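# Move the wooden block from bench to cart floor

## Task

Pick the wooden block up from the bench and lay it flat on the floor of the cart, at the cart's handle end next to the profiles. The drop flap must stay open, and anything already in its finished state must still be that way at the end. Finish with both grippers empty, released and withdrawn from the cart, the robot upright and untilted, and no part of the robot in contact with anything.

## Robot and tools

ROBOT. A Rainbow Robotics RB-Y1. It has a differential base with two drive wheels and two passive rear casters, and it cannot strafe. The base is 0.58 m wide and extends 0.10 m in front of the wheel axle and 0.57 m behind it. Spinning in place sweeps a 0.58 m radius. The torso (the leg plus the chest) has four joints: squat, shift, pitch and yaw. There are two 7-joint arms, each ending in a parallel gripper with a wrist camera housing that sticks out sideways, and a head with pan and tilt. The cameras are head_camera, left_wrist_camera and right_wrist_camera.

FRAMES. All positions are in metres. The base frame has its origin on the floor midway between the drive wheels, with x forward, y to the left and z up. The chest, left_hand and right_hand readings are given in this frame. A hand point lies between the finger pads; the fingers point along the hand's -z axis and close along its x axis. The printed hand position can be off, especially at long reach or under load. The odometry frame is where the base frame stood at the scene's start. base_odometry counts only wheel rotation, so wheel slip and bumps distort it. Its heading is in rad, positive to the left.

move. One call runs one action, and everything it names starts together. Allowed combinations: base and/or joints, optionally with min_time_s or contact_limits; target alone or with min_time_s; or contact_limits alone. A move with no action only reports state and images.
- base: a single object {x_m_s, turn_rad_s, for_s}. It sets velocities, not a destination. The robot drives relative to where it is for for_s seconds (0.1 to 5), then brakes.
  - x_m_s is forward speed, 0.005 to 0.4 m/s in either sign, or 0.
  - turn_rad_s is the turn rate, positive to the left, 0.02 to 1.509 in either sign, or 0.
  - Omitted velocities are 0. Acceleration is limited, so the robot coasts up to about 1 s after a drive and about 3 s after a turn.
- joints: one flat dictionary covering every part, keyed by joint name. Each value is an absolute target in rad; the grippers are in metres of opening, 0 to 0.1.
  - Torso ranges: torso_squat_rad 0 to 1.2; torso_shift_rad -0.3 to 0.6; torso_pitch_rad -0.2 to 1.4; torso_yaw_rad -1.5 to 1.5. Positive yaw turns left. Raise both arms sideways at least 0.2 rad before yawing.
  - Combined torso limits: squat+shift<=1.52; squat-shift+pitch<=1.57; shift+0.5pitch-0.4squat<=0.7; shift+0.3pitch-0.5squat<=0.39. Breaking one leaves the torso off_target.
  - Arm sign conventions: negative shoulder pitch swings the arm forward and up. Left shoulder roll runs 0 to 3.141 and right runs -3.141 to 0; both lift the arm outward. Elbow runs -2.617 to 0.01, with negative bending it.
  - Head: head_pan_rad ±0.523, positive left. head_tilt_rad -0.35 to 1.57, positive looks down.
- target: moves one hand to an absolute pose in the base frame. Give side ("left" or "right"); x, y, z in metres (-3 to 3); and quat_wxyz as four numbers w,x,y,z in the same form the hand lines print. It is solved once into joint angles, so the hand follows an arc. For long moves, chain several short poses. It is refused while another move is still running.
- min_time_s (0.1 to 8): the minimum duration, in seconds, of the arm, head and torso motions.
- contact_limits: a dictionary with left_gripper_m and/or right_gripper_m, in mA from 200 to 672.5. It sets how hard a gripper may squeeze and stays in force until changed.
- cameras: a list of names, or "all"; [] means no images.
- blocking: false returns right away while the motion continues. wait(0) then shows the line "earlier move".

Other tools.
- wait(seconds 0 to 10): lets time pass and returns state and images.
- stop: brakes everything that is still moving.
- zoom_image(camera, region [x0,y0,x1,y1] in pixels, top-left origin, at most 504x504): enlarges part of a camera's latest image.
- read_manual: returns only licence text.
- finished_scene(scene): ends the current scene; give its number. Call it only once the goal truly holds.

RESULTS. The "move" line reads done, or else the worst status among the motions.
- Hand status: reached (within 10 mm and 2 degrees), short (with the remaining error), or refused (with a reason).
- off_target: the joint stopped away from its target and may still be pushing.
- time_out, contact_stop (torso only) and limit_stop_at_<name>: the motion was stopped by something other than your command, and its whole joint group drops its targets. limit_stop_at_own_body_* means a self-collision guard fired; nothing is pushing.
- joint command not followed / not_followed: the arm-collision check held back that arm.
- on_its_own: things the robot did that you did not command.
- After a refused call or an unexpected stop, the remaining move, wait and finished_scene calls in that reply are skipped.
- Readings:
  - lidar_m: 12 distances in 30-degree sectors, counter-clockwise from straight ahead, taken at a height of 0.23 m.
  - motor_effort: wheel load in %. Above about 30 at rest suggests the base is pushing against something.
  - wheel_motors_off: 1 during a 2 s cutout after a wheel stalls.
  - Joint and external torques, wrist force and torque, and motor temperatures are also reported. Wrist sensors are not zeroed.

GRIPPING. Command an opening at least 0.005 m narrower than the block; each pad then presses at roughly 44 to 55 N. off_target or done on a held gripper are both normal.

AVOID.
- Arms hitting or squeezing each other, including fingers and camera housings. Keep about 0.5 rad of outward shoulder roll when both arms reach forward.
- Contact torque reaching a joint's limit. This is a torque fault: the whole robot stops for 10 s.
- Motors reaching 80 C from holding loads or straining. This brakes the robot.
- Heavy or far-forward loads, or sudden stops while driving forward with a load, which can tip the robot.
- Driving into furniture, or driving under a surface the upper body catches on.
- Dropping the block, releasing it while it moves, slamming it, or pushing anything hard.

At the end, open the gripper, withdraw both hands, and make sure the robot stands level and touches nothing.

Each tool is called after "Emit:" as name(argument=value, ...) on one line, values as JSON.

## Session

Emit:
move(joints={"head_tilt_rad":0.6,"head_pan_rad":0.52,"left_gripper_m":0.099,"right_gripper_m":0.099}, cameras=["head_camera"])

Emit:
move(joints={"head_tilt_rad":0.8,"head_pan_rad":-0.1}, cameras=["head_camera"])

Scene clock: 1.00 s.
Joint torques (N m): left_arm=[-1.56 -0.75 0.68 -0.48 -0.13 -0.55 -0.13] | right_arm=[-3.64 -0.59 -0.78 -1.41 0.04 -0.56 0]
External joint torques (N m): left_arm=[-0.17 -0.9 0.67 0.08 -0.14 -0.13 -0.12] | right_arm=[-0.04 0.53 -0.73 0.22 -0.02 0.03 -0.02]
Motor temperatures (°C): left_arm=[30 28 31 36 34 33 37] | right_arm=[34 30 31 30 35 37 34]
Wrist force (N): left_arm=[-0.1 1.3 -7.8] | right_arm=[-2.6 0.9 -4.7]
Wrist torque (N m): left_arm=[-0.30 0.15 0.11] | right_arm=[-0.08 -0.10 -0.10]
Wrist force, peak (N): left_arm=[0.1 1.6 -7.9] | right_arm=[-2.9 0.8 -5.4]
move: done
base_odometry: x=+0.000 y=+0.000 heading=+0.000
lidar_m: 0.74 1.04 1.57 4.56 1.51 1.06 1.01 1.09 1.44 3.61 1.10 0.79
base_status: not commanded
joint_positions: torso_squat_rad=+0.350 torso_shift_rad=+0.000 torso_pitch_rad=+0.000 torso_yaw_rad=+0.000 left_shoulder_pitch_rad=+0.037 left_shoulder_roll_rad=+0.004 left_shoulder_yaw_rad=-0.043 left_elbow_rad=-0.196 left_forearm_roll_rad=-0.014 left_wrist_pitch_rad=+0.002 left_hand_roll_rad=+0.027 left_gripper_m=+0.099 right_shoulder_pitch_rad=-0.040 right_shoulder_roll_rad=-0.021 right_shoulder_yaw_rad=-0.018 right_elbow_rad=-0.235 right_forearm_roll_rad=+0.049 right_wrist_pitch_rad=-0.014 right_hand_roll_rad=+0.035 right_gripper_m=+0.099 head_pan_rad=+0.520 head_tilt_rad=+0.600
joint_status: all done
wheel_motors_off: 0
motor_effort: left_wheel=+0(1) right_wheel=+0(2)
chest: x=-0.2280 y=+0.0001 z=+1.2475 quat_wxyz=(+1.000, +0.000, +0.000, +0.000) (m; base frame)
left_hand: x=-0.1598 y=+0.2200 z=+0.5653 quat_wxyz=(+0.997, +0.000, -0.079, -0.009) (m; base frame)
right_hand: x=-0.0823 y=-0.2360 z=+0.5770 quat_wxyz=(+0.989, -0.016, -0.142, +0.041) (m; base frame)
pictures: head_camera
camera_calibration:
head_camera: T_world_to_cam=[[0.498239, -0.866471, -0.0314037, 0.147225], [-0.461294, -0.234238, -0.855769, 1.1954], [0.734143, 0.440864, -0.516404, 0.843792], [0, 0, 0, 1]] pos_world=[-0.141388, 0.0355767, 1.46335]

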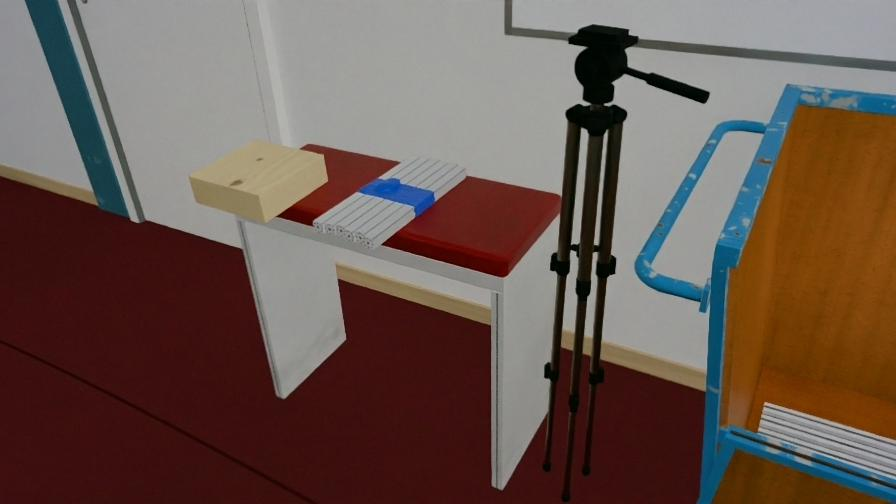

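Scene clock: 2.07 s.
Joint torques (N m): left_arm=[-1.74 -0.68 0.69 -0.42 -0.08 -0.65 0.01] | right_arm=[-3.16 -0.55 -0.46 -1.41 -0.04 -0.61 -0.01]
External joint torques (N m): left_arm=[-0.36 -0.83 0.68 0.13 -0.08 -0.23 0.01] | right_arm=[0.44 0.57 -0.42 0.22 -0.1 -0.02 -0.02]
Motor temperatures (°C): left_arm=[30 28 31 36 34 33 37] | right_arm=[34 30 31 30 35 37 34]
Wrist force (N): left_arm=[0.5 1.6 -7.6] | right_arm=[-2.6 1.0 -4.8]
Wrist torque (N m): left_arm=[-0.32 0.18 0.10] | right_arm=[-0.10 -0.10 -0.09]
Wrist force, peak (N): left_arm=[-0.7 1.3 -8.3] | right_arm=[-2.9 1.1 -5.3]
move: done
base_odometry: x=+0.000 y=+0.000 heading=+0.000
lidar_m: 0.74 1.04 1.56 4.56 1.51 1.08 1.03 1.08 1.45 3.61 1.10 0.78
base_status: not commanded
joint_positions: torso_squat_rad=+0.350 torso_shift_rad=+0.000 torso_pitch_rad=+0.000 torso_yaw_rad=+0.000 left_shoulder_pitch_rad=+0.037 left_shoulder_roll_rad=+0.004 left_shoulder_yaw_rad=-0.043 left_elbow_rad=-0.196 left_forearm_roll_rad=-0.014 left_wrist_pitch_rad=+0.002 left_hand_roll_rad=+0.027 left_gripper_m=+0.099 right_shoulder_pitch_rad=-0.040 right_shoulder_roll_rad=-0.021 right_shoulder_yaw_rad=-0.018 right_elbow_rad=-0.235 right_forearm_roll_rad=+0.049 right_wrist_pitch_rad=-0.014 right_hand_roll_rad=+0.035 right_gripper_m=+0.099 head_pan_rad=-0.100 head_tilt_rad=+0.800
joint_status: all done
wheel_motors_off: 0
motor_effort: left_wheel=+0(1) right_wheel=+1(2)
chest: x=-0.2280 y=+0.0001 z=+1.2475 quat_wxyz=(+1.000, +0.000, +0.000, +0.000) (m; base frame)
left_hand: x=-0.1598 y=+0.2200 z=+0.5653 quat_wxyz=(+0.997, +0.000, -0.079, -0.009) (m; base frame)
right_hand: x=-0.0823 y=-0.2360 z=+0.5770 quat_wxyz=(+0.989, -0.016, -0.142, +0.041) (m; base frame)
pictures: head_camera
camera_calibration:
head_camera: T_world_to_cam=[[-0.104137, -0.994074, -0.0311686, 0.0228771], [-0.670392, 0.0933092, -0.736117, 0.979062], [0.734663, -0.0557617, -0.676137, 1.07521], [0, 0, 0, 1]] pos_world=[-0.131179, -0.00865841, 1.44841]

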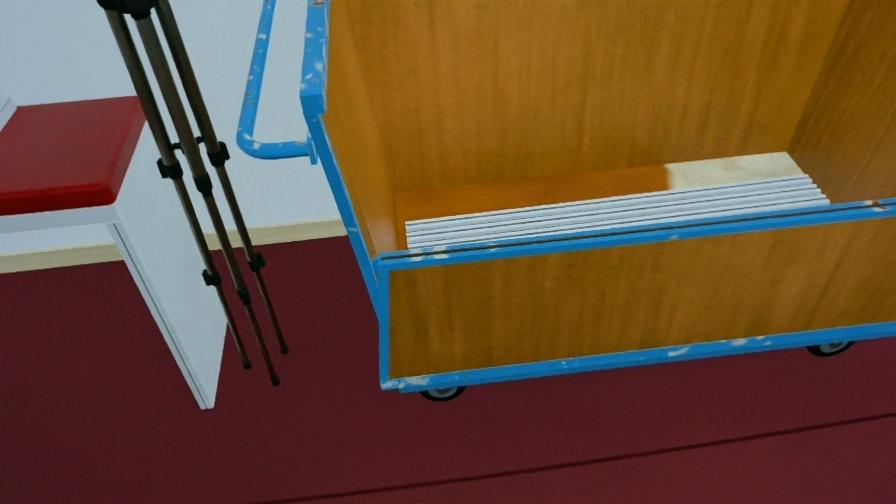

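Emit:
move(base={"turn_rad_s":0.9,"for_s":1.75}, joints={"torso_pitch_rad":0.8,"torso_squat_rad":0.1,"head_tilt_rad":0.1,"head_pan_rad":0}, cameras=[])

Emit:
move(base={"x_m_s":0.39,"for_s":3.2}, joints={"left_shoulder_pitch_rad":-1.187,"left_shoulder_roll_rad":1.085,"left_shoulder_yaw_rad":-0.642,"left_elbow_rad":-1.868,"left_forearm_roll_rad":0.818,"left_wrist_pitch_rad":1.163,"left_hand_roll_rad":0.940,"right_shoulder_pitch_rad":-1.164,"right_shoulder_roll_rad":-1.062,"right_shoulder_yaw_rad":0.605,"right_elbow_rad":-1.868,"right_forearm_roll_rad":-0.807,"right_wrist_pitch_rad":1.185,"right_hand_roll_rad":-0.917}, min_time_s=3, cameras=[])

Emit:
move(base={"turn_rad_s":-0.9,"for_s":1.75}, cameras=["head_camera"])

Scene clock: 11.17 s.
Joint torques (N m): left_arm=[16.86 -0.55 0.67 7.29 -0.17 0.87 0.09] | right_arm=[16.95 -0.26 -0.75 6.66 -0.24 0.93 -0.21]
External joint torques (N m): left_arm=[-1.84 -0.92 0.63 -0.08 -0.16 -0.24 0.06] | right_arm=[0.09 0.27 -0.4 0.51 -0.12 0.04 -0.18]
Motor temperatures (°C): left_arm=[30 28 31 36 34 33 37] | right_arm=[34 30 31 30 35 37 34]
Wrist force (N): left_arm=[4.7 0.9 -7.1] | right_arm=[2.4 0.7 -4.4]
Wrist torque (N m): left_arm=[-0.22 0.39 0.04] | right_arm=[-0.06 0.20 -0.06]
Wrist force, peak (N): left_arm=[0.6 1.6 -8.6] | right_arm=[-2.9 1.1 -5.5]
move: done
base_odometry: x=+0.000 y=+0.000 heading=+1.560
lidar_m: 4.58 1.50 1.07 1.02 1.05 1.41 3.59 1.10 0.81 0.76 1.04 1.56
base_status: done (sent for 1.77 of 1.77 s)
joint_positions: torso_squat_rad=+0.100 torso_shift_rad=+0.000 torso_pitch_rad=+0.800 torso_yaw_rad=+0.000 left_shoulder_pitch_rad=+0.037 left_shoulder_roll_rad=+0.004 left_shoulder_yaw_rad=-0.043 left_elbow_rad=-0.196 left_forearm_roll_rad=-0.014 left_wrist_pitch_rad=+0.002 left_hand_roll_rad=+0.027 left_gripper_m=+0.099 right_shoulder_pitch_rad=-0.040 right_shoulder_roll_rad=-0.021 right_shoulder_yaw_rad=-0.018 right_elbow_rad=-0.235 right_forearm_roll_rad=+0.049 right_wrist_pitch_rad=-0.014 right_hand_roll_rad=+0.035 right_gripper_m=+0.099 head_pan_rad=+0.000 head_tilt_rad=+0.100
joint_status: all done
wheel_motors_off: 0
motor_effort: left_wheel=+2(32) right_wheel=+18(50)
chest: x=-0.0060 y=+0.0000 z=+1.1926 quat_wxyz=(+0.921, +0.000, +0.389, +0.000) (m; base frame)
left_hand: x=-0.4480 y=+0.2200 z=+0.6685 quat_wxyz=(+0.949, -0.004, +0.315, -0.008) (m; base frame)
right_hand: x=-0.3855 y=-0.2360 z=+0.6210 quat_wxyz=(+0.966, +0.001, +0.254, +0.044) (m; base frame)
pictures: none
No camera images: "cameras" was empty.

Scene clock: 15.70 s.
Joint torques (N m): left_arm=[-12.73 8.17 9.49 -5.14 -0.23 -0.94 0.08] | right_arm=[-14.12 -11.6 -7.81 -5.64 0.38 -0.8 -0.06]
External joint torques (N m): left_arm=[1.22 -1.81 0.11 0.06 0.04 -0.18 0.1] | right_arm=[-0.57 -1.19 1.09 -0.55 -0.13 -0.11 -0.08]
Motor temperatures (°C): left_arm=[31 28 31 36 34 33 37] | right_arm=[34 30 31 30 35 37 34]
Wrist force (N): left_arm=[-1.2 2.7 -7.3] | right_arm=[-3.2 -0.2 -4.5]
Wrist torque (N m): left_arm=[-0.42 0.09 0.10] | right_arm=[-0.02 -0.16 -0.09]
Wrist force, peak (N): left_arm=[3.6 1.0 -8.2] | right_arm=[-3.3 -0.6 -5.0]
move: done
base_odometry: x=+0.013 y=+1.248 heading=+1.561
lidar_m: 4.35 1.58 1.12 1.06 1.11 1.47 3.77 1.37 1.12 0.89 1.51 2.01
base_status: done (sent for 3.2 of 3.2 s)
joint_positions: torso_squat_rad=+0.100 torso_shift_rad=+0.000 torso_pitch_rad=+0.800 torso_yaw_rad=+0.000 left_shoulder_pitch_rad=-1.187 left_shoulder_roll_rad=+1.085 left_shoulder_yaw_rad=-0.642 left_elbow_rad=-1.868 left_forearm_roll_rad=+0.818 left_wrist_pitch_rad=+1.163 left_hand_roll_rad=+0.940 left_gripper_m=+0.099 right_shoulder_pitch_rad=-1.164 right_shoulder_roll_rad=-1.062 right_shoulder_yaw_rad=+0.605 right_elbow_rad=-1.868 right_forearm_roll_rad=-0.807 right_wrist_pitch_rad=+1.185 right_hand_roll_rad=-0.917 right_gripper_m=+0.099 head_pan_rad=+0.000 head_tilt_rad=+0.100
joint_status: all done
wheel_motors_off: 0
motor_effort: left_wheel=+11(45) right_wheel=-11(51)
chest: x=-0.0060 y=+0.0001 z=+1.1926 quat_wxyz=(+0.921, +0.000, +0.389, +0.000) (m; base frame)
left_hand: x=+0.4507 y=+0.1653 z=+0.8604 quat_wxyz=(+0.980, -0.098, -0.174, -0.017) (m; base frame)
right_hand: x=+0.4499 y=-0.1652 z=+0.8596 quat_wxyz=(+0.980, +0.098, -0.173, +0.017) (m; base frame)
pictures: none
No camera images: "cameras" was empty.

Scene clock: 19.60 s.
Joint torques (N m): left_arm=[-12.92 8.13 9.91 -4.98 -0.42 -0.88 0.07] | right_arm=[-14.69 -11.52 -7.82 -5.47 0.53 -0.72 -0.03]
External joint torques (N m): left_arm=[1.03 -1.85 0.53 0.21 -0.14 -0.12 0.09] | right_arm=[-1.13 -1.11 1.08 -0.38 0.02 -0.02 -0.05]
Motor temperatures (°C): left_arm=[31 28 31 36 34 33 37] | right_arm=[34 30 31 30 35 37 34]
Wrist force (N): left_arm=[-1.7 3.0 -7.2] | right_arm=[-3.4 -0.3 -4.8]
Wrist torque (N m): left_arm=[-0.44 0.05 0.12] | right_arm=[-0.03 -0.16 -0.07]
Wrist force, peak (N): left_arm=[-1.4 2.5 -8.1] | right_arm=[-3.2 -0.1 -5.0]
move: done
base_odometry: x=+0.013 y=+1.248 heading=+0.001
lidar_m: 0.87 1.51 1.99 4.35 1.56 1.11 1.07 1.11 1.50 3.78 1.36 1.12
base_status: done (sent for 1.77 of 1.77 s)
joint_positions: torso_squat_rad=+0.100 torso_shift_rad=+0.000 torso_pitch_rad=+0.800 torso_yaw_rad=+0.000 left_shoulder_pitch_rad=-1.187 left_shoulder_roll_rad=+1.085 left_shoulder_yaw_rad=-0.642 left_elbow_rad=-1.868 left_forearm_roll_rad=+0.818 left_wrist_pitch_rad=+1.163 left_hand_roll_rad=+0.940 left_gripper_m=+0.099 right_shoulder_pitch_rad=-1.164 right_shoulder_roll_rad=-1.062 right_shoulder_yaw_rad=+0.605 right_elbow_rad=-1.868 right_forearm_roll_rad=-0.807 right_wrist_pitch_rad=+1.185 right_hand_roll_rad=-0.917 right_gripper_m=+0.099 head_pan_rad=+0.000 head_tilt_rad=+0.100
joint_status: not commanded
wheel_motors_off: 0
motor_effort: left_wheel=+18(36) right_wheel=-3(40)
chest: x=-0.0060 y=+0.0001 z=+1.1926 quat_wxyz=(+0.921, +0.000, +0.389, +0.000) (m; base frame)
left_hand: x=+0.4507 y=+0.1654 z=+0.8603 quat_wxyz=(+0.980, -0.098, -0.174, -0.017) (m; base frame)
right_hand: x=+0.4499 y=-0.1652 z=+0.8596 quat_wxyz=(+0.980, +0.098, -0.173, +0.017) (m; base frame)
pictures: head_camera
camera_calibration:
head_camera: T_world_to_cam=[[-0.00760457, -0.999502, -0.0306417, 0.0406079], [-0.74648, 0.0260632, -0.664897, 1.04083], [0.665365, 0.0178171, -0.746306, 0.825671], [0, 0, 0, 1]] pos_world=[0.227896, -0.00125081, 1.30949]

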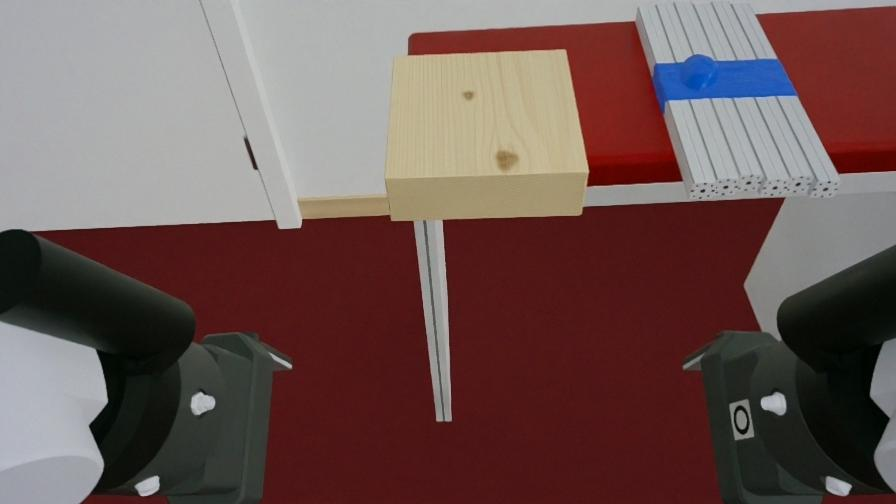

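Emit:
move(base={"turn_rad_s":-0.1,"for_s":0.7}, cameras=[])

Emit:
move(base={"x_m_s":0.3,"for_s":1.6}, joints={"head_tilt_rad":0.35}, cameras=[])

Emit:
move(base={"turn_rad_s":0.1,"for_s":0.7}, cameras=["head_camera"])

Scene clock: 24.03 s.
Joint torques (N m): left_arm=[-12.97 8.24 9.77 -5.1 -0.31 -0.96 0.03] | right_arm=[-14.19 -11.54 -7.7 -5.73 0.48 -0.76 -0.02]
External joint torques (N m): left_arm=[0.98 -1.74 0.39 0.09 -0.04 -0.2 0.05] | right_arm=[-0.64 -1.13 1.2 -0.64 -0.03 -0.07 -0.04]
Motor temperatures (°C): left_arm=[31 28 31 36 34 33 37] | right_arm=[34 30 31 30 35 37 34]
Wrist force (N): left_arm=[-0.8 2.2 -7.2] | right_arm=[-3.0 0.0 -4.8]
Wrist torque (N m): left_arm=[-0.37 0.12 0.17] | right_arm=[-0.05 -0.12 -0.10]
Wrist force, peak (N): left_arm=[-1.4 3.2 -8.0] | right_arm=[-3.6 -0.3 -4.9]
move: done
base_odometry: x=+0.013 y=+1.248 heading=-0.068
lidar_m: 0.87 1.51 1.93 4.25 1.70 1.14 1.07 1.10 1.41 3.08 1.36 1.12
base_status: done (sent for 0.7 of 0.7 s)
joint_positions: torso_squat_rad=+0.100 torso_shift_rad=+0.000 torso_pitch_rad=+0.800 torso_yaw_rad=+0.000 left_shoulder_pitch_rad=-1.187 left_shoulder_roll_rad=+1.085 left_shoulder_yaw_rad=-0.642 left_elbow_rad=-1.868 left_forearm_roll_rad=+0.818 left_wrist_pitch_rad=+1.163 left_hand_roll_rad=+0.940 left_gripper_m=+0.099 right_shoulder_pitch_rad=-1.164 right_shoulder_roll_rad=-1.062 right_shoulder_yaw_rad=+0.605 right_elbow_rad=-1.868 right_forearm_roll_rad=-0.807 right_wrist_pitch_rad=+1.185 right_hand_roll_rad=-0.917 right_gripper_m=+0.099 head_pan_rad=+0.000 head_tilt_rad=+0.100
joint_status: not commanded
wheel_motors_off: 0
motor_effort: left_wheel=+18(34) right_wheel=-1(23)
chest: x=-0.0060 y=+0.0001 z=+1.1926 quat_wxyz=(+0.921, +0.000, +0.389, +0.000) (m; base frame)
left_hand: x=+0.4507 y=+0.1654 z=+0.8603 quat_wxyz=(+0.980, -0.098, -0.174, -0.017) (m; base frame)
right_hand: x=+0.4499 y=-0.1652 z=+0.8596 quat_wxyz=(+0.980, +0.098, -0.173, +0.017) (m; base frame)
pictures: none
No camera images: "cameras" was empty.

Scene clock: 26.77 s.
Joint torques (N m): left_arm=[-12.82 8.41 10.02 -4.94 -0.3 -0.91 0.11] | right_arm=[-14.2 -11.2 -7.99 -5.63 0.49 -0.73 0.08]
External joint torques (N m): left_arm=[1.13 -1.57 0.64 0.26 -0.03 -0.15 0.13] | right_arm=[-0.65 -0.79 0.9 -0.54 -0.02 -0.03 0.06]
Motor temperatures (°C): left_arm=[31 28 31 36 34 33 37] | right_arm=[34 30 31 30 35 37 34]
Wrist force (N): left_arm=[-1.2 2.1 -7.2] | right_arm=[-2.8 -0.5 -4.1]
Wrist torque (N m): left_arm=[-0.32 0.13 0.10] | right_arm=[0.01 -0.10 -0.09]
Wrist force, peak (N): left_arm=[-1.3 2.7 -8.3] | right_arm=[-3.5 -0.4 -5.2]
move: done
base_odometry: x=+0.492 y=+1.215 heading=-0.068
lidar_m: 0.46 0.40 1.30 2.90 2.47 1.67 1.54 1.59 2.02 1.53 0.75 0.82
base_status: done (sent for 1.6 of 1.6 s)
joint_positions: torso_squat_rad=+0.100 torso_shift_rad=+0.000 torso_pitch_rad=+0.800 torso_yaw_rad=+0.000 left_shoulder_pitch_rad=-1.187 left_shoulder_roll_rad=+1.085 left_shoulder_yaw_rad=-0.642 left_elbow_rad=-1.868 left_forearm_roll_rad=+0.818 left_wrist_pitch_rad=+1.163 left_hand_roll_rad=+0.940 left_gripper_m=+0.099 right_shoulder_pitch_rad=-1.164 right_shoulder_roll_rad=-1.062 right_shoulder_yaw_rad=+0.605 right_elbow_rad=-1.868 right_forearm_roll_rad=-0.807 right_wrist_pitch_rad=+1.185 right_hand_roll_rad=-0.917 right_gripper_m=+0.099 head_pan_rad=+0.000 head_tilt_rad=+0.350
joint_status: all done
wheel_motors_off: 0
motor_effort: left_wheel=-3(44) right_wheel=+4(33)
chest: x=-0.0060 y=+0.0001 z=+1.1926 quat_wxyz=(+0.921, +0.000, +0.389, +0.000) (m; base frame)
left_hand: x=+0.4507 y=+0.1654 z=+0.8603 quat_wxyz=(+0.980, -0.098, -0.174, -0.017) (m; base frame)
right_hand: x=+0.4499 y=-0.1652 z=+0.8596 quat_wxyz=(+0.980, +0.098, -0.173, +0.017) (m; base frame)
pictures: none
No camera images: "cameras" was empty.

Scene clock: 28.03 s.
Joint torques (N m): left_arm=[-12.9 8.28 10.17 -5.19 -0.33 -0.99 0.12] | right_arm=[-14.33 -11.36 -7.93 -5.7 0.5 -0.67 -0.05]
External joint torques (N m): left_arm=[1.05 -1.71 0.79 0 -0.05 -0.23 0.14] | right_arm=[-0.78 -0.95 0.97 -0.61 0 0.02 -0.07]
Motor temperatures (°C): left_arm=[31 28 31 36 34 33 37] | right_arm=[34 30 31 30 35 37 34]
Wrist force (N): left_arm=[-0.7 2.6 -6.9] | right_arm=[-2.6 -0.5 -4.4]
Wrist torque (N m): left_arm=[-0.37 0.17 0.16] | right_arm=[0.02 -0.06 -0.08]
Wrist force, peak (N): left_arm=[-1.1 2.3 -7.9] | right_arm=[-3.3 -0.6 -4.7]
move: done
base_odometry: x=+0.492 y=+1.215 heading=+0.000
lidar_m: 0.40 0.42 1.39 3.54 2.29 1.61 1.54 1.61 2.16 1.14 0.74 0.88
base_status: done (sent for 0.7 of 0.7 s)
joint_positions: torso_squat_rad=+0.100 torso_shift_rad=+0.000 torso_pitch_rad=+0.800 torso_yaw_rad=+0.000 left_shoulder_pitch_rad=-1.187 left_shoulder_roll_rad=+1.085 left_shoulder_yaw_rad=-0.642 left_elbow_rad=-1.868 left_forearm_roll_rad=+0.818 left_wrist_pitch_rad=+1.163 left_hand_roll_rad=+0.940 left_gripper_m=+0.099 right_shoulder_pitch_rad=-1.164 right_shoulder_roll_rad=-1.062 right_shoulder_yaw_rad=+0.605 right_elbow_rad=-1.868 right_forearm_roll_rad=-0.807 right_wrist_pitch_rad=+1.185 right_hand_roll_rad=-0.917 right_gripper_m=+0.099 head_pan_rad=+0.000 head_tilt_rad=+0.350
joint_status: not commanded
wheel_motors_off: 0
motor_effort: left_wheel=-21(29) right_wheel=+9(24)
chest: x=-0.0060 y=+0.0001 z=+1.1926 quat_wxyz=(+0.921, +0.000, +0.389, +0.000) (m; base frame)
left_hand: x=+0.4507 y=+0.1654 z=+0.8603 quat_wxyz=(+0.980, -0.098, -0.174, -0.017) (m; base frame)
right_hand: x=+0.4499 y=-0.1652 z=+0.8596 quat_wxyz=(+0.980, +0.098, -0.173, +0.017) (m; base frame)
pictures: head_camera
camera_calibration:
head_camera: T_world_to_cam=[[-0.0149467, -0.999502, -0.0278074, 0.0380001], [-0.887783, 0.0260606, -0.459523, 0.79212], [0.460019, 0.0178186, -0.88773, 1.04323], [0, 0, 0, 1]] pos_world=[0.223892, -0.00125082, 1.29116]

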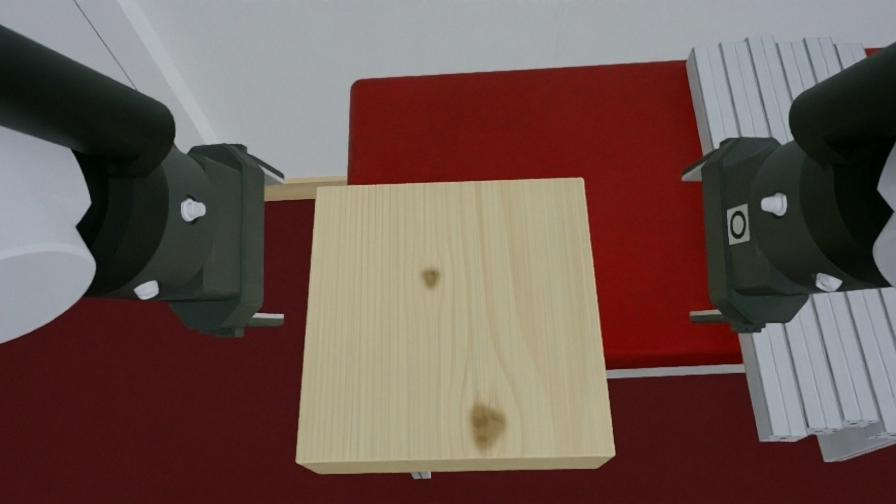

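Emit:
move(base={"x_m_s":-0.1,"for_s":0.3}, joints={"left_shoulder_pitch_rad":-1.137,"left_shoulder_roll_rad":0.933,"left_shoulder_yaw_rad":-0.720,"left_elbow_rad":-1.597,"left_forearm_roll_rad":0.705,"left_wrist_pitch_rad":0.956,"left_hand_roll_rad":0.847,"right_shoulder_pitch_rad":-1.117,"right_shoulder_roll_rad":-0.914,"right_shoulder_yaw_rad":0.683,"right_elbow_rad":-1.597,"right_forearm_roll_rad":-0.695,"right_wrist_pitch_rad":0.973,"right_hand_roll_rad":-0.821}, min_time_s=1.5, cameras=["head_camera"])

Emit:
move(joints={"left_shoulder_pitch_rad":-1.142,"left_shoulder_roll_rad":0.801,"left_shoulder_yaw_rad":-0.667,"left_elbow_rad":-1.583,"left_forearm_roll_rad":0.608,"left_wrist_pitch_rad":1.050,"left_hand_roll_rad":0.846,"right_shoulder_pitch_rad":-1.124,"right_shoulder_roll_rad":-0.781,"right_shoulder_yaw_rad":0.633,"right_elbow_rad":-1.583,"right_forearm_roll_rad":-0.596,"right_wrist_pitch_rad":1.065,"right_hand_roll_rad":-0.820}, min_time_s=1.5, cameras=["head_camera"])

Scene clock: 33.33 s.
Joint torques (N m): left_arm=[-12.29 6.91 8.5 -5.01 -0.48 -1.29 -0.36] | right_arm=[-12.74 -8.2 -6.87 -5.39 0.52 -0.9 0.21]
External joint torques (N m): left_arm=[1.54 -2.25 0.26 0.87 -0.29 -0.5 -0.34] | right_arm=[0.66 1.35 0.91 0.3 0.1 -0.17 0.19]
Motor temperatures (°C): left_arm=[31 28 31 36 34 33 37] | right_arm=[34 30 31 30 35 37 34]
Wrist force (N): left_arm=[-1.4 2.4 -7.2] | right_arm=[-3.0 -0.4 -4.8]
Wrist torque (N m): left_arm=[-0.34 0.08 0.11] | right_arm=[-0.02 -0.13 -0.08]
Wrist force, peak (N): left_arm=[-1.2 2.5 -8.3] | right_arm=[-3.4 -0.7 -4.9]
move: done
base_odometry: x=+0.462 y=+1.215 heading=+0.000
lidar_m: 0.43 0.45 1.43 3.66 2.23 1.59 1.52 1.58 2.11 1.18 0.77 0.87
base_status: done (sent for 0.3 of 0.3 s)
joint_positions: torso_squat_rad=+0.100 torso_shift_rad=+0.000 torso_pitch_rad=+0.800 torso_yaw_rad=+0.000 left_shoulder_pitch_rad=-1.137 left_shoulder_roll_rad=+0.933 left_shoulder_yaw_rad=-0.720 left_elbow_rad=-1.597 left_forearm_roll_rad=+0.705 left_wrist_pitch_rad=+0.956 left_hand_roll_rad=+0.847 left_gripper_m=+0.099 right_shoulder_pitch_rad=-1.117 right_shoulder_roll_rad=-0.914 right_shoulder_yaw_rad=+0.683 right_elbow_rad=-1.597 right_forearm_roll_rad=-0.695 right_wrist_pitch_rad=+0.973 right_hand_roll_rad=-0.821 right_gripper_m=+0.099 head_pan_rad=+0.000 head_tilt_rad=+0.350
joint_status: all done
wheel_motors_off: 0
motor_effort: left_wheel=-8(46) right_wheel=-6(14)
chest: x=-0.0061 y=+0.0001 z=+1.1926 quat_wxyz=(+0.921, +0.000, +0.389, +0.000) (m; base frame)
left_hand: x=+0.4505 y=+0.1649 z=+0.7725 quat_wxyz=(+0.980, -0.098, -0.174, -0.017) (m; base frame)
right_hand: x=+0.4504 y=-0.1651 z=+0.7723 quat_wxyz=(+0.980, +0.098, -0.174, +0.018) (m; base frame)
pictures: head_camera
camera_calibration:
head_camera: T_world_to_cam=[[-0.0149444, -0.999502, -0.0278071, 0.0380005], [-0.887742, 0.02606, -0.459603, 0.79217], [0.460098, 0.017817, -0.887689, 1.0433], [0, 0, 0, 1]] pos_world=[0.223791, -0.00125082, 1.29126]

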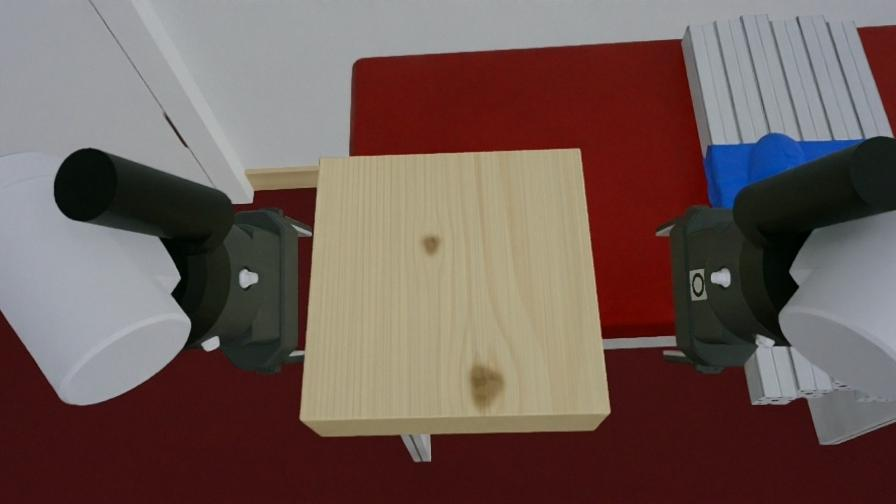

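Scene clock: 35.13 s.
Joint torques (N m): left_arm=[-18.03 -3.22 8.87 -9.74 0.99 -4.62 0.16] | right_arm=[-19.39 -0.35 -8.8 -9.28 -0.22 -2.82 -0.35]
External joint torques (N m): left_arm=[-3.71 -10.47 1.32 -2.98 1.19 -3.83 0.18] | right_arm=[-5.52 7.26 -1.75 -2.75 -0.66 -2.1 -0.37]
Motor temperatures (°C): left_arm=[31 28 31 36 34 33 37] | right_arm=[34 30 31 30 35 37 34]
Wrist force (N): left_arm=[-4.7 18.4 4.4] | right_arm=[-7.7 -11.4 0.6]
Wrist torque (N m): left_arm=[-0.67 0.76 -0.34] | right_arm=[0.47 -0.07 0.46]
Wrist force, peak (N): left_arm=[-2.1 23.9 5.1] | right_arm=[-6.5 -15.0 5.7]
move: done
base_odometry: x=+0.462 y=+1.215 heading=+0.000
lidar_m: 0.42 0.44 1.43 3.66 2.23 1.58 1.51 1.58 2.13 1.19 0.76 0.88
base_status: not commanded
joint_positions: torso_squat_rad=+0.100 torso_shift_rad=+0.000 torso_pitch_rad=+0.800 torso_yaw_rad=+0.000 left_shoulder_pitch_rad=-1.141 left_shoulder_roll_rad=+0.803 left_shoulder_yaw_rad=-0.667 left_elbow_rad=-1.582 left_forearm_roll_rad=+0.608 left_wrist_pitch_rad=+1.051 left_hand_roll_rad=+0.846 left_gripper_m=+0.099 right_shoulder_pitch_rad=-1.123 right_shoulder_roll_rad=-0.783 right_shoulder_yaw_rad=+0.633 right_elbow_rad=-1.582 right_forearm_roll_rad=-0.596 right_wrist_pitch_rad=+1.066 right_hand_roll_rad=-0.820 right_gripper_m=+0.099 head_pan_rad=+0.000 head_tilt_rad=+0.350
joint_status: all done
wheel_motors_off: 0
motor_effort: left_wheel=-5(9) right_wheel=-9(9)
chest: x=-0.0062 y=+0.0002 z=+1.1927 quat_wxyz=(+0.921, +0.000, +0.389, +0.000) (m; base frame)
left_hand: x=+0.4498 y=+0.1305 z=+0.7717 quat_wxyz=(+0.980, -0.096, -0.173, -0.017) (m; base frame)
right_hand: x=+0.4490 y=-0.1298 z=+0.7711 quat_wxyz=(+0.980, +0.097, -0.172, +0.017) (m; base frame)
pictures: head_camera
camera_calibration:
head_camera: T_world_to_cam=[[-0.0147135, -0.999505, -0.0278148, 0.0380592], [-0.887621, 0.0258634, -0.459847, 0.792412], [0.460339, 0.0179231, -0.887562, 1.04321], [0, 0, 0, 1]] pos_world=[0.223691, -0.00115167, 1.29136]

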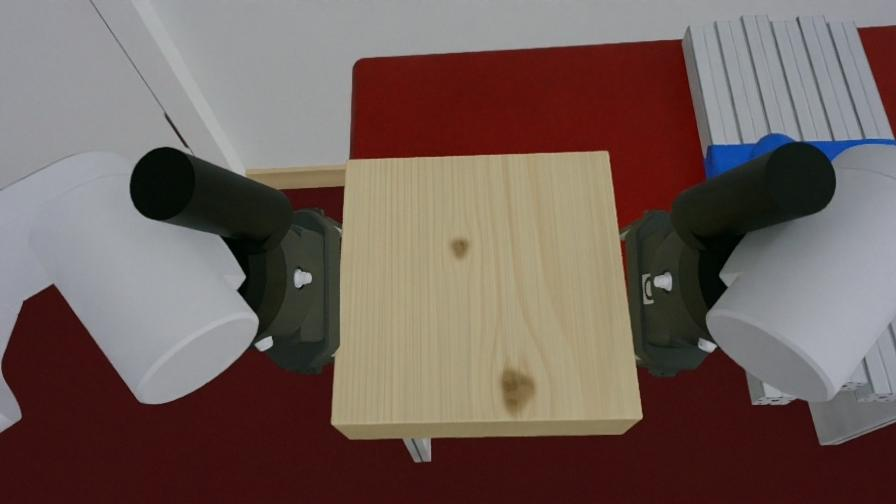

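Emit:
move(joints={"left_shoulder_roll_rad":0.774,"right_shoulder_roll_rad":-0.754}, min_time_s=0.6, cameras=[])

Emit:
move(joints={"torso_pitch_rad":0.7}, min_time_s=1, cameras=["head_camera"])

Scene clock: 37.17 s.
Joint torques (N m): left_arm=[-23.7 -40.45 0.13 -32.11 15.36 -15.1 3.27] | right_arm=[-24.04 39.87 0.95 -27.49 -9.84 -12.7 -2.69]
External joint torques (N m): left_arm=[-9.37 -47.42 -7.3 -25.24 15.54 -14.31 3.3] | right_arm=[-10.15 47.2 7.89 -20.85 -10.26 -11.97 -2.71]
Motor temperatures (°C): left_arm=[31 28 31 36 34 33 37] | right_arm=[34 30 31 31 36 37 34]
Wrist force (N): left_arm=[8.0 85.0 13.4] | right_arm=[-1.9 -83.0 35.5]
Wrist torque (N m): left_arm=[0.65 -0.31 -3.45] | right_arm=[3.61 1.11 2.93]
Wrist force, peak (N): left_arm=[8.0 87.0 13.4] | right_arm=[-2.1 -84.8 36.8]
move: done
base_odometry: x=+0.462 y=+1.215 heading=+0.000
lidar_m: 0.43 0.44 1.42 3.67 2.23 1.59 1.51 1.57 2.10 1.21 0.76 0.87
base_status: not commanded
joint_positions: torso_squat_rad=+0.100 torso_shift_rad=+0.000 torso_pitch_rad=+0.799 torso_yaw_rad=+0.000 left_shoulder_pitch_rad=-1.140 left_shoulder_roll_rad=+0.786 left_shoulder_yaw_rad=-0.665 left_elbow_rad=-1.577 left_forearm_roll_rad=+0.604 left_wrist_pitch_rad=+1.054 left_hand_roll_rad=+0.845 left_gripper_m=+0.099 right_shoulder_pitch_rad=-1.121 right_shoulder_roll_rad=-0.766 right_shoulder_yaw_rad=+0.631 right_elbow_rad=-1.578 right_forearm_roll_rad=-0.593 right_wrist_pitch_rad=+1.068 right_hand_roll_rad=-0.819 right_gripper_m=+0.099 head_pan_rad=+0.000 head_tilt_rad=+0.350
joint_status: all done
wheel_motors_off: 0
motor_effort: left_wheel=-5(6) right_wheel=-9(10)
chest: x=-0.0066 y=+0.0001 z=+1.1929 quat_wxyz=(+0.921, +0.000, +0.389, +0.000) (m; base frame)
left_hand: x=+0.4472 y=+0.1239 z=+0.7702 quat_wxyz=(+0.980, -0.101, -0.170, -0.016) (m; base frame)
right_hand: x=+0.4464 y=-0.1234 z=+0.7700 quat_wxyz=(+0.980, +0.102, -0.169, +0.016) (m; base frame)
pictures: none
No camera images: "cameras" was empty.

Scene clock: 38.43 s.
Joint torques (N m): left_arm=[-38.33 -30.95 12.45 -35.65 11.25 -17.45 3.85] | right_arm=[-29.05 30.86 -2.29 -28.11 -8.53 -10.72 -2.21]
External joint torques (N m): left_arm=[-22.47 -38.3 4.35 -29.04 11.55 -16.56 3.88] | right_arm=[-13.57 38.57 5.28 -21.68 -9.07 -9.89 -2.24]
Motor temperatures (°C): left_arm=[31 28 31 36 34 34 37] | right_arm=[34 30 31 31 36 37 34]
Wrist force (N): left_arm=[-11.8 75.3 -15.2] | right_arm=[-0.7 -69.0 10.1]
Wrist torque (N m): left_arm=[0.87 0.54 -3.98] | right_arm=[2.45 0.66 2.05]
Wrist force, peak (N): left_arm=[7.3 84.8 13.1] | right_arm=[-1.4 -82.8 35.6]
move: done
base_odometry: x=+0.462 y=+1.215 heading=+0.000
lidar_m: 0.43 0.45 1.43 3.66 2.25 1.59 1.51 1.59 2.11 1.19 0.77 0.86
base_status: not commanded
joint_positions: torso_squat_rad=+0.100 torso_shift_rad=+0.000 torso_pitch_rad=+0.701 torso_yaw_rad=+0.000 left_shoulder_pitch_rad=-1.136 left_shoulder_roll_rad=+0.783 left_shoulder_yaw_rad=-0.668 left_elbow_rad=-1.575 left_forearm_roll_rad=+0.605 left_wrist_pitch_rad=+1.054 left_hand_roll_rad=+0.845 left_gripper_m=+0.099 right_shoulder_pitch_rad=-1.121 right_shoulder_roll_rad=-0.764 right_shoulder_yaw_rad=+0.632 right_elbow_rad=-1.578 right_forearm_roll_rad=-0.594 right_wrist_pitch_rad=+1.067 right_hand_roll_rad=-0.819 right_gripper_m=+0.099 head_pan_rad=+0.000 head_tilt_rad=+0.350
joint_status: all done
wheel_motors_off: 0
motor_effort: left_wheel=-7(8) right_wheel=-6(10)
chest: x=-0.0282 y=+0.0001 z=+1.2135 quat_wxyz=(+0.939, +0.000, +0.343, +0.000) (m; base frame)
left_hand: x=+0.4620 y=+0.1235 z=+0.8343 quat_wxyz=(+0.971, -0.100, -0.214, -0.021) (m; base frame)
right_hand: x=+0.4631 y=-0.1223 z=+0.8362 quat_wxyz=(+0.971, +0.102, -0.216, +0.021) (m; base frame)
pictures: head_camera
camera_calibration:
head_camera: T_world_to_cam=[[-0.0120403, -0.999504, -0.0290962, 0.0399725], [-0.837967, 0.0259626, -0.545103, 0.887311], [0.545588, 0.0178184, -0.837864, 1.01394], [0, 0, 0, 1]] pos_world=[0.190825, -0.00115112, 1.33438]

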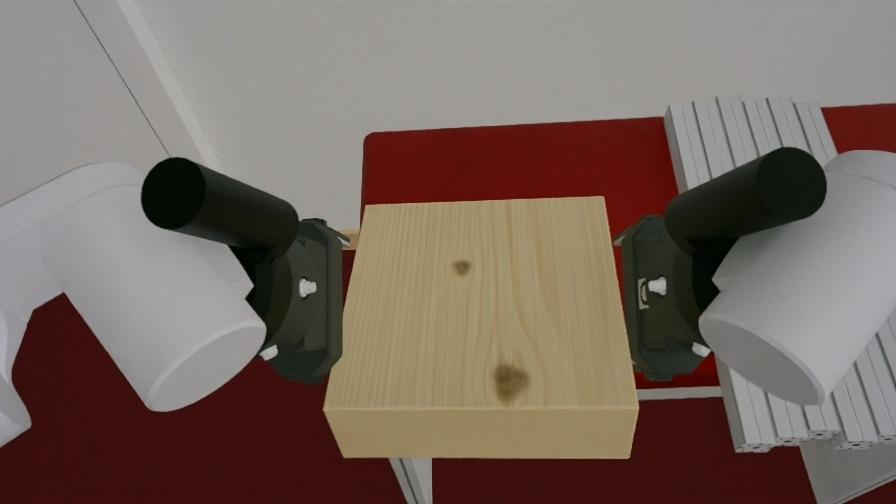

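Emit:
move(base={"x_m_s":-0.35,"for_s":1.58}, cameras=[])

Emit:
move(base={"turn_rad_s":-0.6,"for_s":2.62}, cameras=[])

Emit:
move(base={"x_m_s":0.35,"for_s":4.56}, cameras=[])

Emit:
move(base={"turn_rad_s":0.6,"for_s":2.69}, cameras=["head_camera"])

Scene clock: 45.10 s.
Joint torques (N m): left_arm=[-39.29 -30.9 13.07 -35.74 10.93 -17.72 3.88] | right_arm=[-29.25 30.81 -2.26 -28.43 -8.6 -10.93 -2.32]
External joint torques (N m): left_arm=[-23.44 -38.25 4.97 -29.13 11.23 -16.83 3.91] | right_arm=[-13.77 38.52 5.31 -22 -9.13 -10.1 -2.34]
Motor temperatures (°C): left_arm=[32 29 31 38 35 36 37] | right_arm=[35 31 31 32 37 38 34]
Wrist force (N): left_arm=[-12.1 75.9 -15.4] | right_arm=[-2.2 -69.3 9.7]
Wrist torque (N m): left_arm=[0.95 0.53 -4.07] | right_arm=[2.48 0.52 2.08]
Wrist force, peak (N): left_arm=[-13.2 76.8 -15.0] | right_arm=[-2.0 -69.5 10.6]
move: done
base_odometry: x=-0.087 y=+1.215 heading=+0.001
lidar_m: 0.98 1.62 2.16 4.31 1.41 1.01 0.96 1.01 1.35 3.41 1.40 1.16
base_status: done (sent for 1.57 of 1.57 s)
joint_positions: torso_squat_rad=+0.100 torso_shift_rad=+0.000 torso_pitch_rad=+0.701 torso_yaw_rad=+0.000 left_shoulder_pitch_rad=-1.136 left_shoulder_roll_rad=+0.783 left_shoulder_yaw_rad=-0.668 left_elbow_rad=-1.576 left_forearm_roll_rad=+0.605 left_wrist_pitch_rad=+1.054 left_hand_roll_rad=+0.845 left_gripper_m=+0.099 right_shoulder_pitch_rad=-1.121 right_shoulder_roll_rad=-0.764 right_shoulder_yaw_rad=+0.632 right_elbow_rad=-1.578 right_forearm_roll_rad=-0.594 right_wrist_pitch_rad=+1.068 right_hand_roll_rad=-0.819 right_gripper_m=+0.099 head_pan_rad=+0.000 head_tilt_rad=+0.350
joint_status: not commanded
wheel_motors_off: 0
motor_effort: left_wheel=+7(32) right_wheel=-7(28)
chest: x=-0.0282 y=+0.0001 z=+1.2135 quat_wxyz=(+0.939, +0.000, +0.343, +0.000) (m; base frame)
left_hand: x=+0.4618 y=+0.1234 z=+0.8343 quat_wxyz=(+0.972, -0.100, -0.214, -0.022) (m; base frame)
right_hand: x=+0.4631 y=-0.1223 z=+0.8362 quat_wxyz=(+0.971, +0.102, -0.216, +0.021) (m; base frame)
pictures: none
No camera images: "cameras" was empty.

Scene clock: 49.30 s.
Joint torques (N m): left_arm=[-39.36 -30.67 13.37 -35.73 10.95 -17.55 3.89] | right_arm=[-28.71 31.05 -1.94 -28.37 -8.67 -10.9 -2.34]
External joint torques (N m): left_arm=[-23.5 -38.02 5.27 -29.11 11.25 -16.66 3.91] | right_arm=[-13.23 38.76 5.63 -21.94 -9.2 -10.06 -2.36]
Motor temperatures (°C): left_arm=[32 29 32 39 36 38 38] | right_arm=[35 31 31 33 37 39 34]
Wrist force (N): left_arm=[-11.9 75.7 -15.6] | right_arm=[-1.8 -68.7 9.5]
Wrist torque (N m): left_arm=[0.94 0.52 -4.06] | right_arm=[2.40 0.55 2.08]
Wrist force, peak (N): left_arm=[-12.8 76.7 -14.8] | right_arm=[-1.8 -69.8 10.6]
move: done
base_odometry: x=-0.087 y=+1.215 heading=-1.578
lidar_m: 3.17 1.39 1.18 0.98 1.61 2.10 4.38 1.48 1.03 0.98 0.99 1.31
base_status: done (sent for 2.63 of 2.63 s)
joint_positions: torso_squat_rad=+0.100 torso_shift_rad=+0.000 torso_pitch_rad=+0.701 torso_yaw_rad=+0.000 left_shoulder_pitch_rad=-1.136 left_shoulder_roll_rad=+0.783 left_shoulder_yaw_rad=-0.668 left_elbow_rad=-1.576 left_forearm_roll_rad=+0.605 left_wrist_pitch_rad=+1.054 left_hand_roll_rad=+0.845 left_gripper_m=+0.099 right_shoulder_pitch_rad=-1.121 right_shoulder_roll_rad=-0.764 right_shoulder_yaw_rad=+0.632 right_elbow_rad=-1.578 right_forearm_roll_rad=-0.594 right_wrist_pitch_rad=+1.068 right_hand_roll_rad=-0.819 right_gripper_m=+0.099 head_pan_rad=+0.000 head_tilt_rad=+0.350
joint_status: not commanded
wheel_motors_off: 0
motor_effort: left_wheel=+18(40) right_wheel=-2(27)
chest: x=-0.0282 y=+0.0001 z=+1.2135 quat_wxyz=(+0.939, +0.000, +0.343, +0.000) (m; base frame)
left_hand: x=+0.4618 y=+0.1234 z=+0.8342 quat_wxyz=(+0.972, -0.100, -0.214, -0.022) (m; base frame)
right_hand: x=+0.4632 y=-0.1223 z=+0.8362 quat_wxyz=(+0.971, +0.102, -0.216, +0.021) (m; base frame)
pictures: none
No camera images: "cameras" was empty.

Scene clock: 55.03 s.
Joint torques (N m): left_arm=[-38.66 -30.75 13.39 -35.68 11.1 -17.8 4.04] | right_arm=[-28.69 30.92 -2.29 -28.31 -8.91 -10.99 -2.24]
External joint torques (N m): left_arm=[-22.81 -38.1 5.29 -29.06 11.4 -16.91 4.06] | right_arm=[-13.21 38.62 5.28 -21.88 -9.44 -10.16 -2.26]
Motor temperatures (°C): left_arm=[32 29 32 41 36 39 38] | right_arm=[35 32 31 34 37 40 34]
Wrist force (N): left_arm=[-11.9 76.0 -14.7] | right_arm=[-1.3 -69.2 10.1]
Wrist torque (N m): left_arm=[0.92 0.50 -4.07] | right_arm=[2.47 0.59 2.12]
Wrist force, peak (N): left_arm=[-12.3 76.4 -16.3] | right_arm=[-1.5 -70.0 10.2]
move: done
base_odometry: x=-0.099 y=-0.384 heading=-1.578
lidar_m: 2.90 2.51 0.93 0.88 0.91 1.97 4.34 1.35 0.95 0.89 0.90 1.20
base_status: done (sent for 4.57 of 4.57 s)
joint_positions: torso_squat_rad=+0.100 torso_shift_rad=+0.000 torso_pitch_rad=+0.701 torso_yaw_rad=+0.000 left_shoulder_pitch_rad=-1.136 left_shoulder_roll_rad=+0.783 left_shoulder_yaw_rad=-0.668 left_elbow_rad=-1.576 left_forearm_roll_rad=+0.605 left_wrist_pitch_rad=+1.054 left_hand_roll_rad=+0.845 left_gripper_m=+0.099 right_shoulder_pitch_rad=-1.121 right_shoulder_roll_rad=-0.764 right_shoulder_yaw_rad=+0.632 right_elbow_rad=-1.578 right_forearm_roll_rad=-0.594 right_wrist_pitch_rad=+1.068 right_hand_roll_rad=-0.819 right_gripper_m=+0.099 head_pan_rad=+0.000 head_tilt_rad=+0.350
joint_status: not commanded
wheel_motors_off: 0
motor_effort: left_wheel=+2(45) right_wheel=-3(34)
chest: x=-0.0281 y=+0.0001 z=+1.2135 quat_wxyz=(+0.939, +0.000, +0.343, +0.000) (m; base frame)
left_hand: x=+0.4618 y=+0.1233 z=+0.8342 quat_wxyz=(+0.972, -0.100, -0.214, -0.022) (m; base frame)
right_hand: x=+0.4632 y=-0.1223 z=+0.8361 quat_wxyz=(+0.971, +0.102, -0.216, +0.021) (m; base frame)
pictures: none
No camera images: "cameras" was empty.

Scene clock: 59.27 s.
Joint torques (N m): left_arm=[-38.96 -30.59 13.56 -35.86 11.07 -17.72 4.08] | right_arm=[-29 30.93 -2.32 -28.49 -8.96 -10.94 -2.31]
External joint torques (N m): left_arm=[-23.11 -37.94 5.46 -29.24 11.37 -16.83 4.1] | right_arm=[-13.51 38.63 5.25 -22.06 -9.49 -10.1 -2.33]
Motor temperatures (°C): left_arm=[33 29 32 41 37 40 38] | right_arm=[35 32 31 35 38 40 34]
Wrist force (N): left_arm=[-12.0 75.9 -14.9] | right_arm=[-1.5 -69.3 10.3]
Wrist torque (N m): left_arm=[0.91 0.50 -3.99] | right_arm=[2.45 0.55 2.09]
Wrist force, peak (N): left_arm=[-12.2 77.1 -15.6] | right_arm=[-1.7 -70.1 10.4]
move: done
base_odometry: x=-0.099 y=-0.384 heading=+0.041
lidar_m: 0.88 0.93 1.96 3.34 1.27 0.91 0.88 0.93 1.28 3.57 2.36 0.93
base_status: done (sent for 2.7 of 2.7 s)
joint_positions: torso_squat_rad=+0.100 torso_shift_rad=+0.000 torso_pitch_rad=+0.701 torso_yaw_rad=+0.000 left_shoulder_pitch_rad=-1.136 left_shoulder_roll_rad=+0.783 left_shoulder_yaw_rad=-0.668 left_elbow_rad=-1.576 left_forearm_roll_rad=+0.605 left_wrist_pitch_rad=+1.054 left_hand_roll_rad=+0.845 left_gripper_m=+0.099 right_shoulder_pitch_rad=-1.121 right_shoulder_roll_rad=-0.764 right_shoulder_yaw_rad=+0.632 right_elbow_rad=-1.578 right_forearm_roll_rad=-0.594 right_wrist_pitch_rad=+1.068 right_hand_roll_rad=-0.819 right_gripper_m=+0.099 head_pan_rad=+0.000 head_tilt_rad=+0.350
joint_status: not commanded
wheel_motors_off: 0
motor_effort: left_wheel=-2(38) right_wheel=+15(34)
chest: x=-0.0281 y=+0.0001 z=+1.2135 quat_wxyz=(+0.939, +0.000, +0.343, +0.000) (m; base frame)
left_hand: x=+0.4618 y=+0.1233 z=+0.8342 quat_wxyz=(+0.972, -0.100, -0.214, -0.022) (m; base frame)
right_hand: x=+0.4632 y=-0.1223 z=+0.8361 quat_wxyz=(+0.971, +0.102, -0.216, +0.021) (m; base frame)
pictures: head_camera
camera_calibration:
head_camera: T_world_to_cam=[[-0.0120427, -0.999504, -0.0290973, 0.0398728], [-0.838013, 0.0259638, -0.545032, 0.887257], [0.545517, 0.0178203, -0.83791, 1.01388], [0, 0, 0, 1]] pos_world=[0.190925, -0.00125112, 1.33428]

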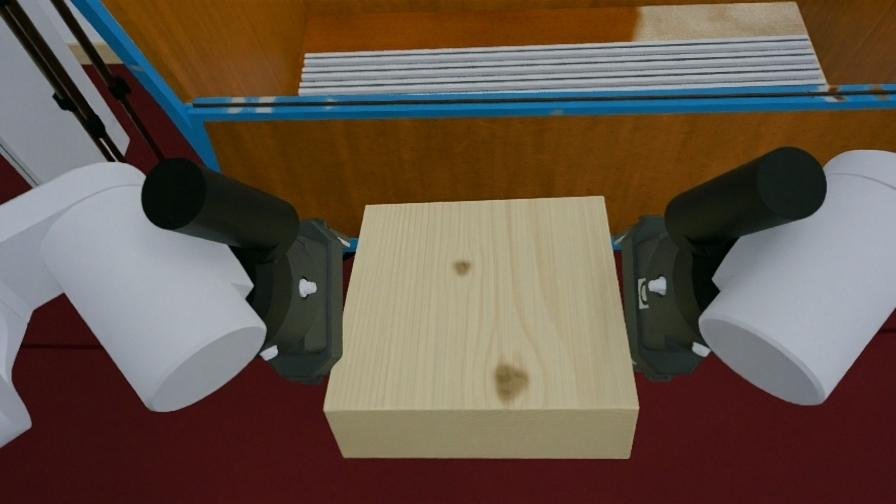

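Emit:
move(base={"turn_rad_s":0.05,"for_s":0.5}, cameras=[])

Emit:
move(base={"x_m_s":0.3,"for_s":1.92}, cameras=["head_camera"])

Emit:
move(joints={"torso_pitch_rad":0.8,"torso_squat_rad":0.35,"torso_shift_rad":0.28}, cameras=["head_camera"])

Scene clock: 61.90 s.
Joint torques (N m): left_arm=[-38.81 -30.49 13.04 -35.66 11.04 -17.74 3.91] | right_arm=[-28.73 30.71 -1.76 -28.52 -8.73 -10.95 -2.29]
External joint torques (N m): left_arm=[-22.96 -37.84 4.94 -29.04 11.34 -16.85 3.93] | right_arm=[-13.24 38.41 5.81 -22.09 -9.26 -10.12 -2.31]
Motor temperatures (°C): left_arm=[33 29 32 42 37 41 38] | right_arm=[35 32 31 35 38 40 34]
Wrist force (N): left_arm=[-12.6 76.1 -15.6] | right_arm=[-1.8 -69.2 9.6]
Wrist torque (N m): left_arm=[0.93 0.47 -4.08] | right_arm=[2.46 0.60 2.12]
Wrist force, peak (N): left_arm=[-11.8 77.0 -16.0] | right_arm=[-2.2 -70.1 10.8]
move: done
base_odometry: x=-0.099 y=-0.384 heading=+0.066
lidar_m: 0.89 0.93 1.96 3.09 1.20 0.91 0.88 0.93 1.31 3.97 2.31 0.92
base_status: done (sent for 0.5 of 0.5 s)
joint_positions: torso_squat_rad=+0.100 torso_shift_rad=+0.000 torso_pitch_rad=+0.701 torso_yaw_rad=+0.000 left_shoulder_pitch_rad=-1.136 left_shoulder_roll_rad=+0.783 left_shoulder_yaw_rad=-0.668 left_elbow_rad=-1.576 left_forearm_roll_rad=+0.605 left_wrist_pitch_rad=+1.054 left_hand_roll_rad=+0.845 left_gripper_m=+0.099 right_shoulder_pitch_rad=-1.121 right_shoulder_roll_rad=-0.764 right_shoulder_yaw_rad=+0.632 right_elbow_rad=-1.578 right_forearm_roll_rad=-0.594 right_wrist_pitch_rad=+1.068 right_hand_roll_rad=-0.819 right_gripper_m=+0.099 head_pan_rad=+0.000 head_tilt_rad=+0.350
joint_status: not commanded
wheel_motors_off: 0
motor_effort: left_wheel=-3(22) right_wheel=+17(35)
chest: x=-0.0281 y=+0.0001 z=+1.2135 quat_wxyz=(+0.939, +0.000, +0.343, +0.000) (m; base frame)
left_hand: x=+0.4618 y=+0.1233 z=+0.8342 quat_wxyz=(+0.972, -0.100, -0.214, -0.022) (m; base frame)
right_hand: x=+0.4632 y=-0.1223 z=+0.8361 quat_wxyz=(+0.971, +0.102, -0.216, +0.021) (m; base frame)
pictures: none
No camera images: "cameras" was empty.

Scene clock: 65.00 s.
Joint torques (N m): left_arm=[-39.05 -30.61 13.73 -35.52 11.14 -17.83 3.93] | right_arm=[-28.72 31.15 -1.96 -28.37 -8.84 -11.03 -2.29]
External joint torques (N m): left_arm=[-23.2 -37.96 5.63 -28.9 11.44 -16.94 3.95] | right_arm=[-13.23 38.86 5.61 -21.94 -9.37 -10.2 -2.31]
Motor temperatures (°C): left_arm=[33 29 32 42 37 41 38] | right_arm=[35 32 31 36 38 41 34]
Wrist force (N): left_arm=[-12.5 76.3 -15.6] | right_arm=[-1.7 -69.1 9.2]
Wrist torque (N m): left_arm=[0.93 0.50 -4.06] | right_arm=[2.45 0.61 2.11]
Wrist force, peak (N): left_arm=[-12.9 76.8 -15.4] | right_arm=[-0.6 -69.7 10.2]
move: done
base_odometry: x=+0.480 y=-0.345 heading=+0.066
lidar_m: 0.31 0.33 0.46 4.93 2.00 1.51 1.46 1.55 2.15 3.88 0.43 0.32
base_status: done (sent for 1.93 of 1.93 s)
joint_positions: torso_squat_rad=+0.100 torso_shift_rad=+0.000 torso_pitch_rad=+0.701 torso_yaw_rad=+0.000 left_shoulder_pitch_rad=-1.136 left_shoulder_roll_rad=+0.783 left_shoulder_yaw_rad=-0.668 left_elbow_rad=-1.576 left_forearm_roll_rad=+0.605 left_wrist_pitch_rad=+1.054 left_hand_roll_rad=+0.845 left_gripper_m=+0.099 right_shoulder_pitch_rad=-1.121 right_shoulder_roll_rad=-0.764 right_shoulder_yaw_rad=+0.632 right_elbow_rad=-1.578 right_forearm_roll_rad=-0.594 right_wrist_pitch_rad=+1.068 right_hand_roll_rad=-0.819 right_gripper_m=+0.099 head_pan_rad=+0.000 head_tilt_rad=+0.350
joint_status: not commanded
wheel_motors_off: 0
motor_effort: left_wheel=+2(33) right_wheel=-2(47)
chest: x=-0.0281 y=+0.0001 z=+1.2135 quat_wxyz=(+0.939, +0.000, +0.343, +0.000) (m; base frame)
left_hand: x=+0.4618 y=+0.1233 z=+0.8342 quat_wxyz=(+0.972, -0.100, -0.214, -0.022) (m; base frame)
right_hand: x=+0.4632 y=-0.1223 z=+0.8362 quat_wxyz=(+0.971, +0.102, -0.216, +0.021) (m; base frame)
pictures: head_camera
camera_calibration:
head_camera: T_world_to_cam=[[-0.0121273, -0.999501, -0.0291505, 0.0399602], [-0.838013, 0.0260636, -0.545028, 0.887251], [0.545516, 0.0178188, -0.837911, 1.01388], [0, 0, 0, 1]] pos_world=[0.190925, -0.00125081, 1.33428]

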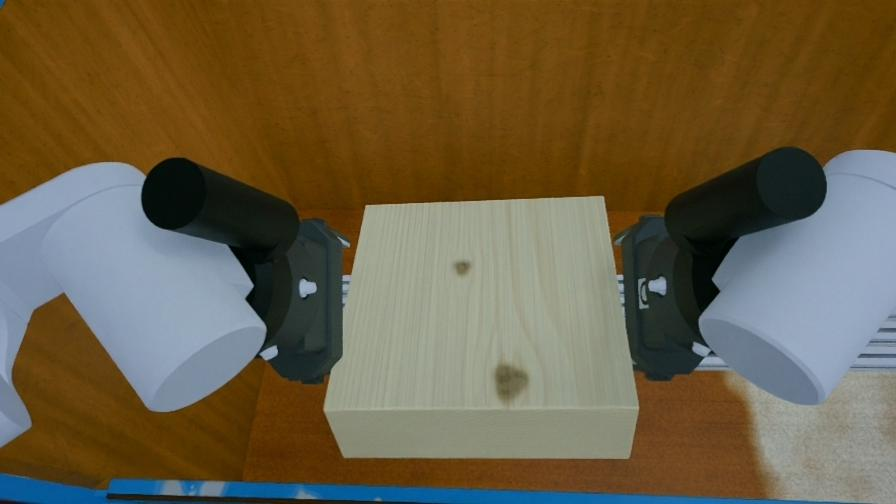

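Scene clock: 67.67 s.
Joint torques (N m): left_arm=[-37.64 -30.92 12.73 -35.8 11.18 -17.57 3.97] | right_arm=[-26.69 31.47 -1.53 -28.55 -8.95 -10.81 -2.32]
External joint torques (N m): left_arm=[-23.44 -37.82 5.36 -28.91 11.35 -16.79 3.99] | right_arm=[-12.87 38.74 5.37 -21.9 -9.36 -10.09 -2.34]
Motor temperatures (°C): left_arm=[33 29 32 43 37 42 38] | right_arm=[36 32 31 36 38 41 34]
Wrist force (N): left_arm=[-10.6 76.1 -15.7] | right_arm=[0.4 -69.5 9.3]
Wrist torque (N m): left_arm=[0.96 0.47 -4.03] | right_arm=[2.50 0.66 2.08]
Wrist force, peak (N): left_arm=[-11.8 77.2 -16.2] | right_arm=[0.3 -70.1 9.5]
move: done
base_odometry: x=+0.480 y=-0.345 heading=+0.066
lidar_m: 0.31 0.32 0.46 4.93 2.01 1.51 1.46 1.55 2.16 3.89 0.43 0.32
base_status: not commanded
joint_positions: torso_squat_rad=+0.350 torso_shift_rad=+0.280 torso_pitch_rad=+0.801 torso_yaw_rad=+0.000 left_shoulder_pitch_rad=-1.136 left_shoulder_roll_rad=+0.783 left_shoulder_yaw_rad=-0.668 left_elbow_rad=-1.576 left_forearm_roll_rad=+0.605 left_wrist_pitch_rad=+1.054 left_hand_roll_rad=+0.845 left_gripper_m=+0.099 right_shoulder_pitch_rad=-1.121 right_shoulder_roll_rad=-0.764 right_shoulder_yaw_rad=+0.632 right_elbow_rad=-1.578 right_forearm_roll_rad=-0.594 right_wrist_pitch_rad=+1.068 right_hand_roll_rad=-0.819 right_gripper_m=+0.099 head_pan_rad=+0.000 head_tilt_rad=+0.350
joint_status: all done
wheel_motors_off: 0
motor_effort: left_wheel=-3(6) right_wheel=+1(3)
chest: x=+0.1762 y=+0.0001 z=+1.1277 quat_wxyz=(+0.921, +0.000, +0.390, +0.000) (m; base frame)
left_hand: x=+0.6259 y=+0.1233 z=+0.7014 quat_wxyz=(+0.981, -0.101, -0.165, -0.017) (m; base frame)
right_hand: x=+0.6275 y=-0.1224 z=+0.7033 quat_wxyz=(+0.980, +0.103, -0.167, +0.016) (m; base frame)
pictures: head_camera
camera_calibration:
head_camera: T_world_to_cam=[[-0.0149791, -0.999501, -0.0277921, 0.0389092], [-0.888256, 0.026064, -0.458609, 0.923121], [0.459105, 0.0178169, -0.888203, 0.902534], [0, 0, 0, 1]] pos_world=[0.406192, -0.00125081, 1.22607]

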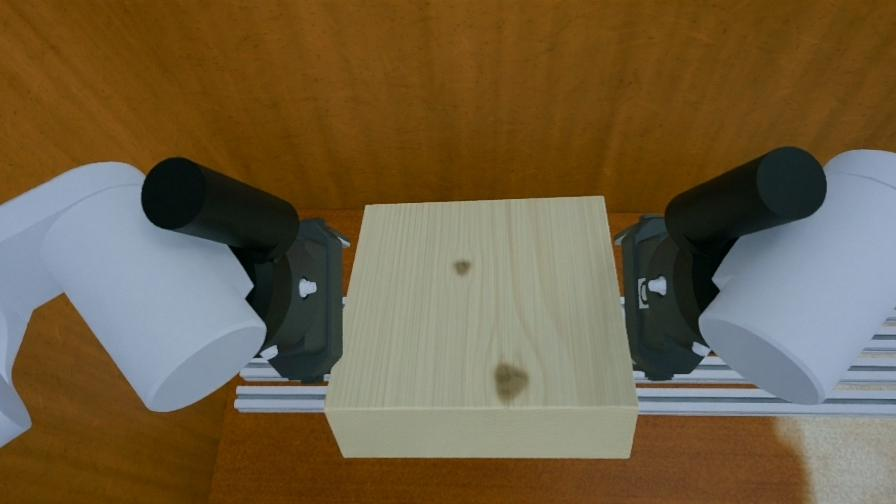

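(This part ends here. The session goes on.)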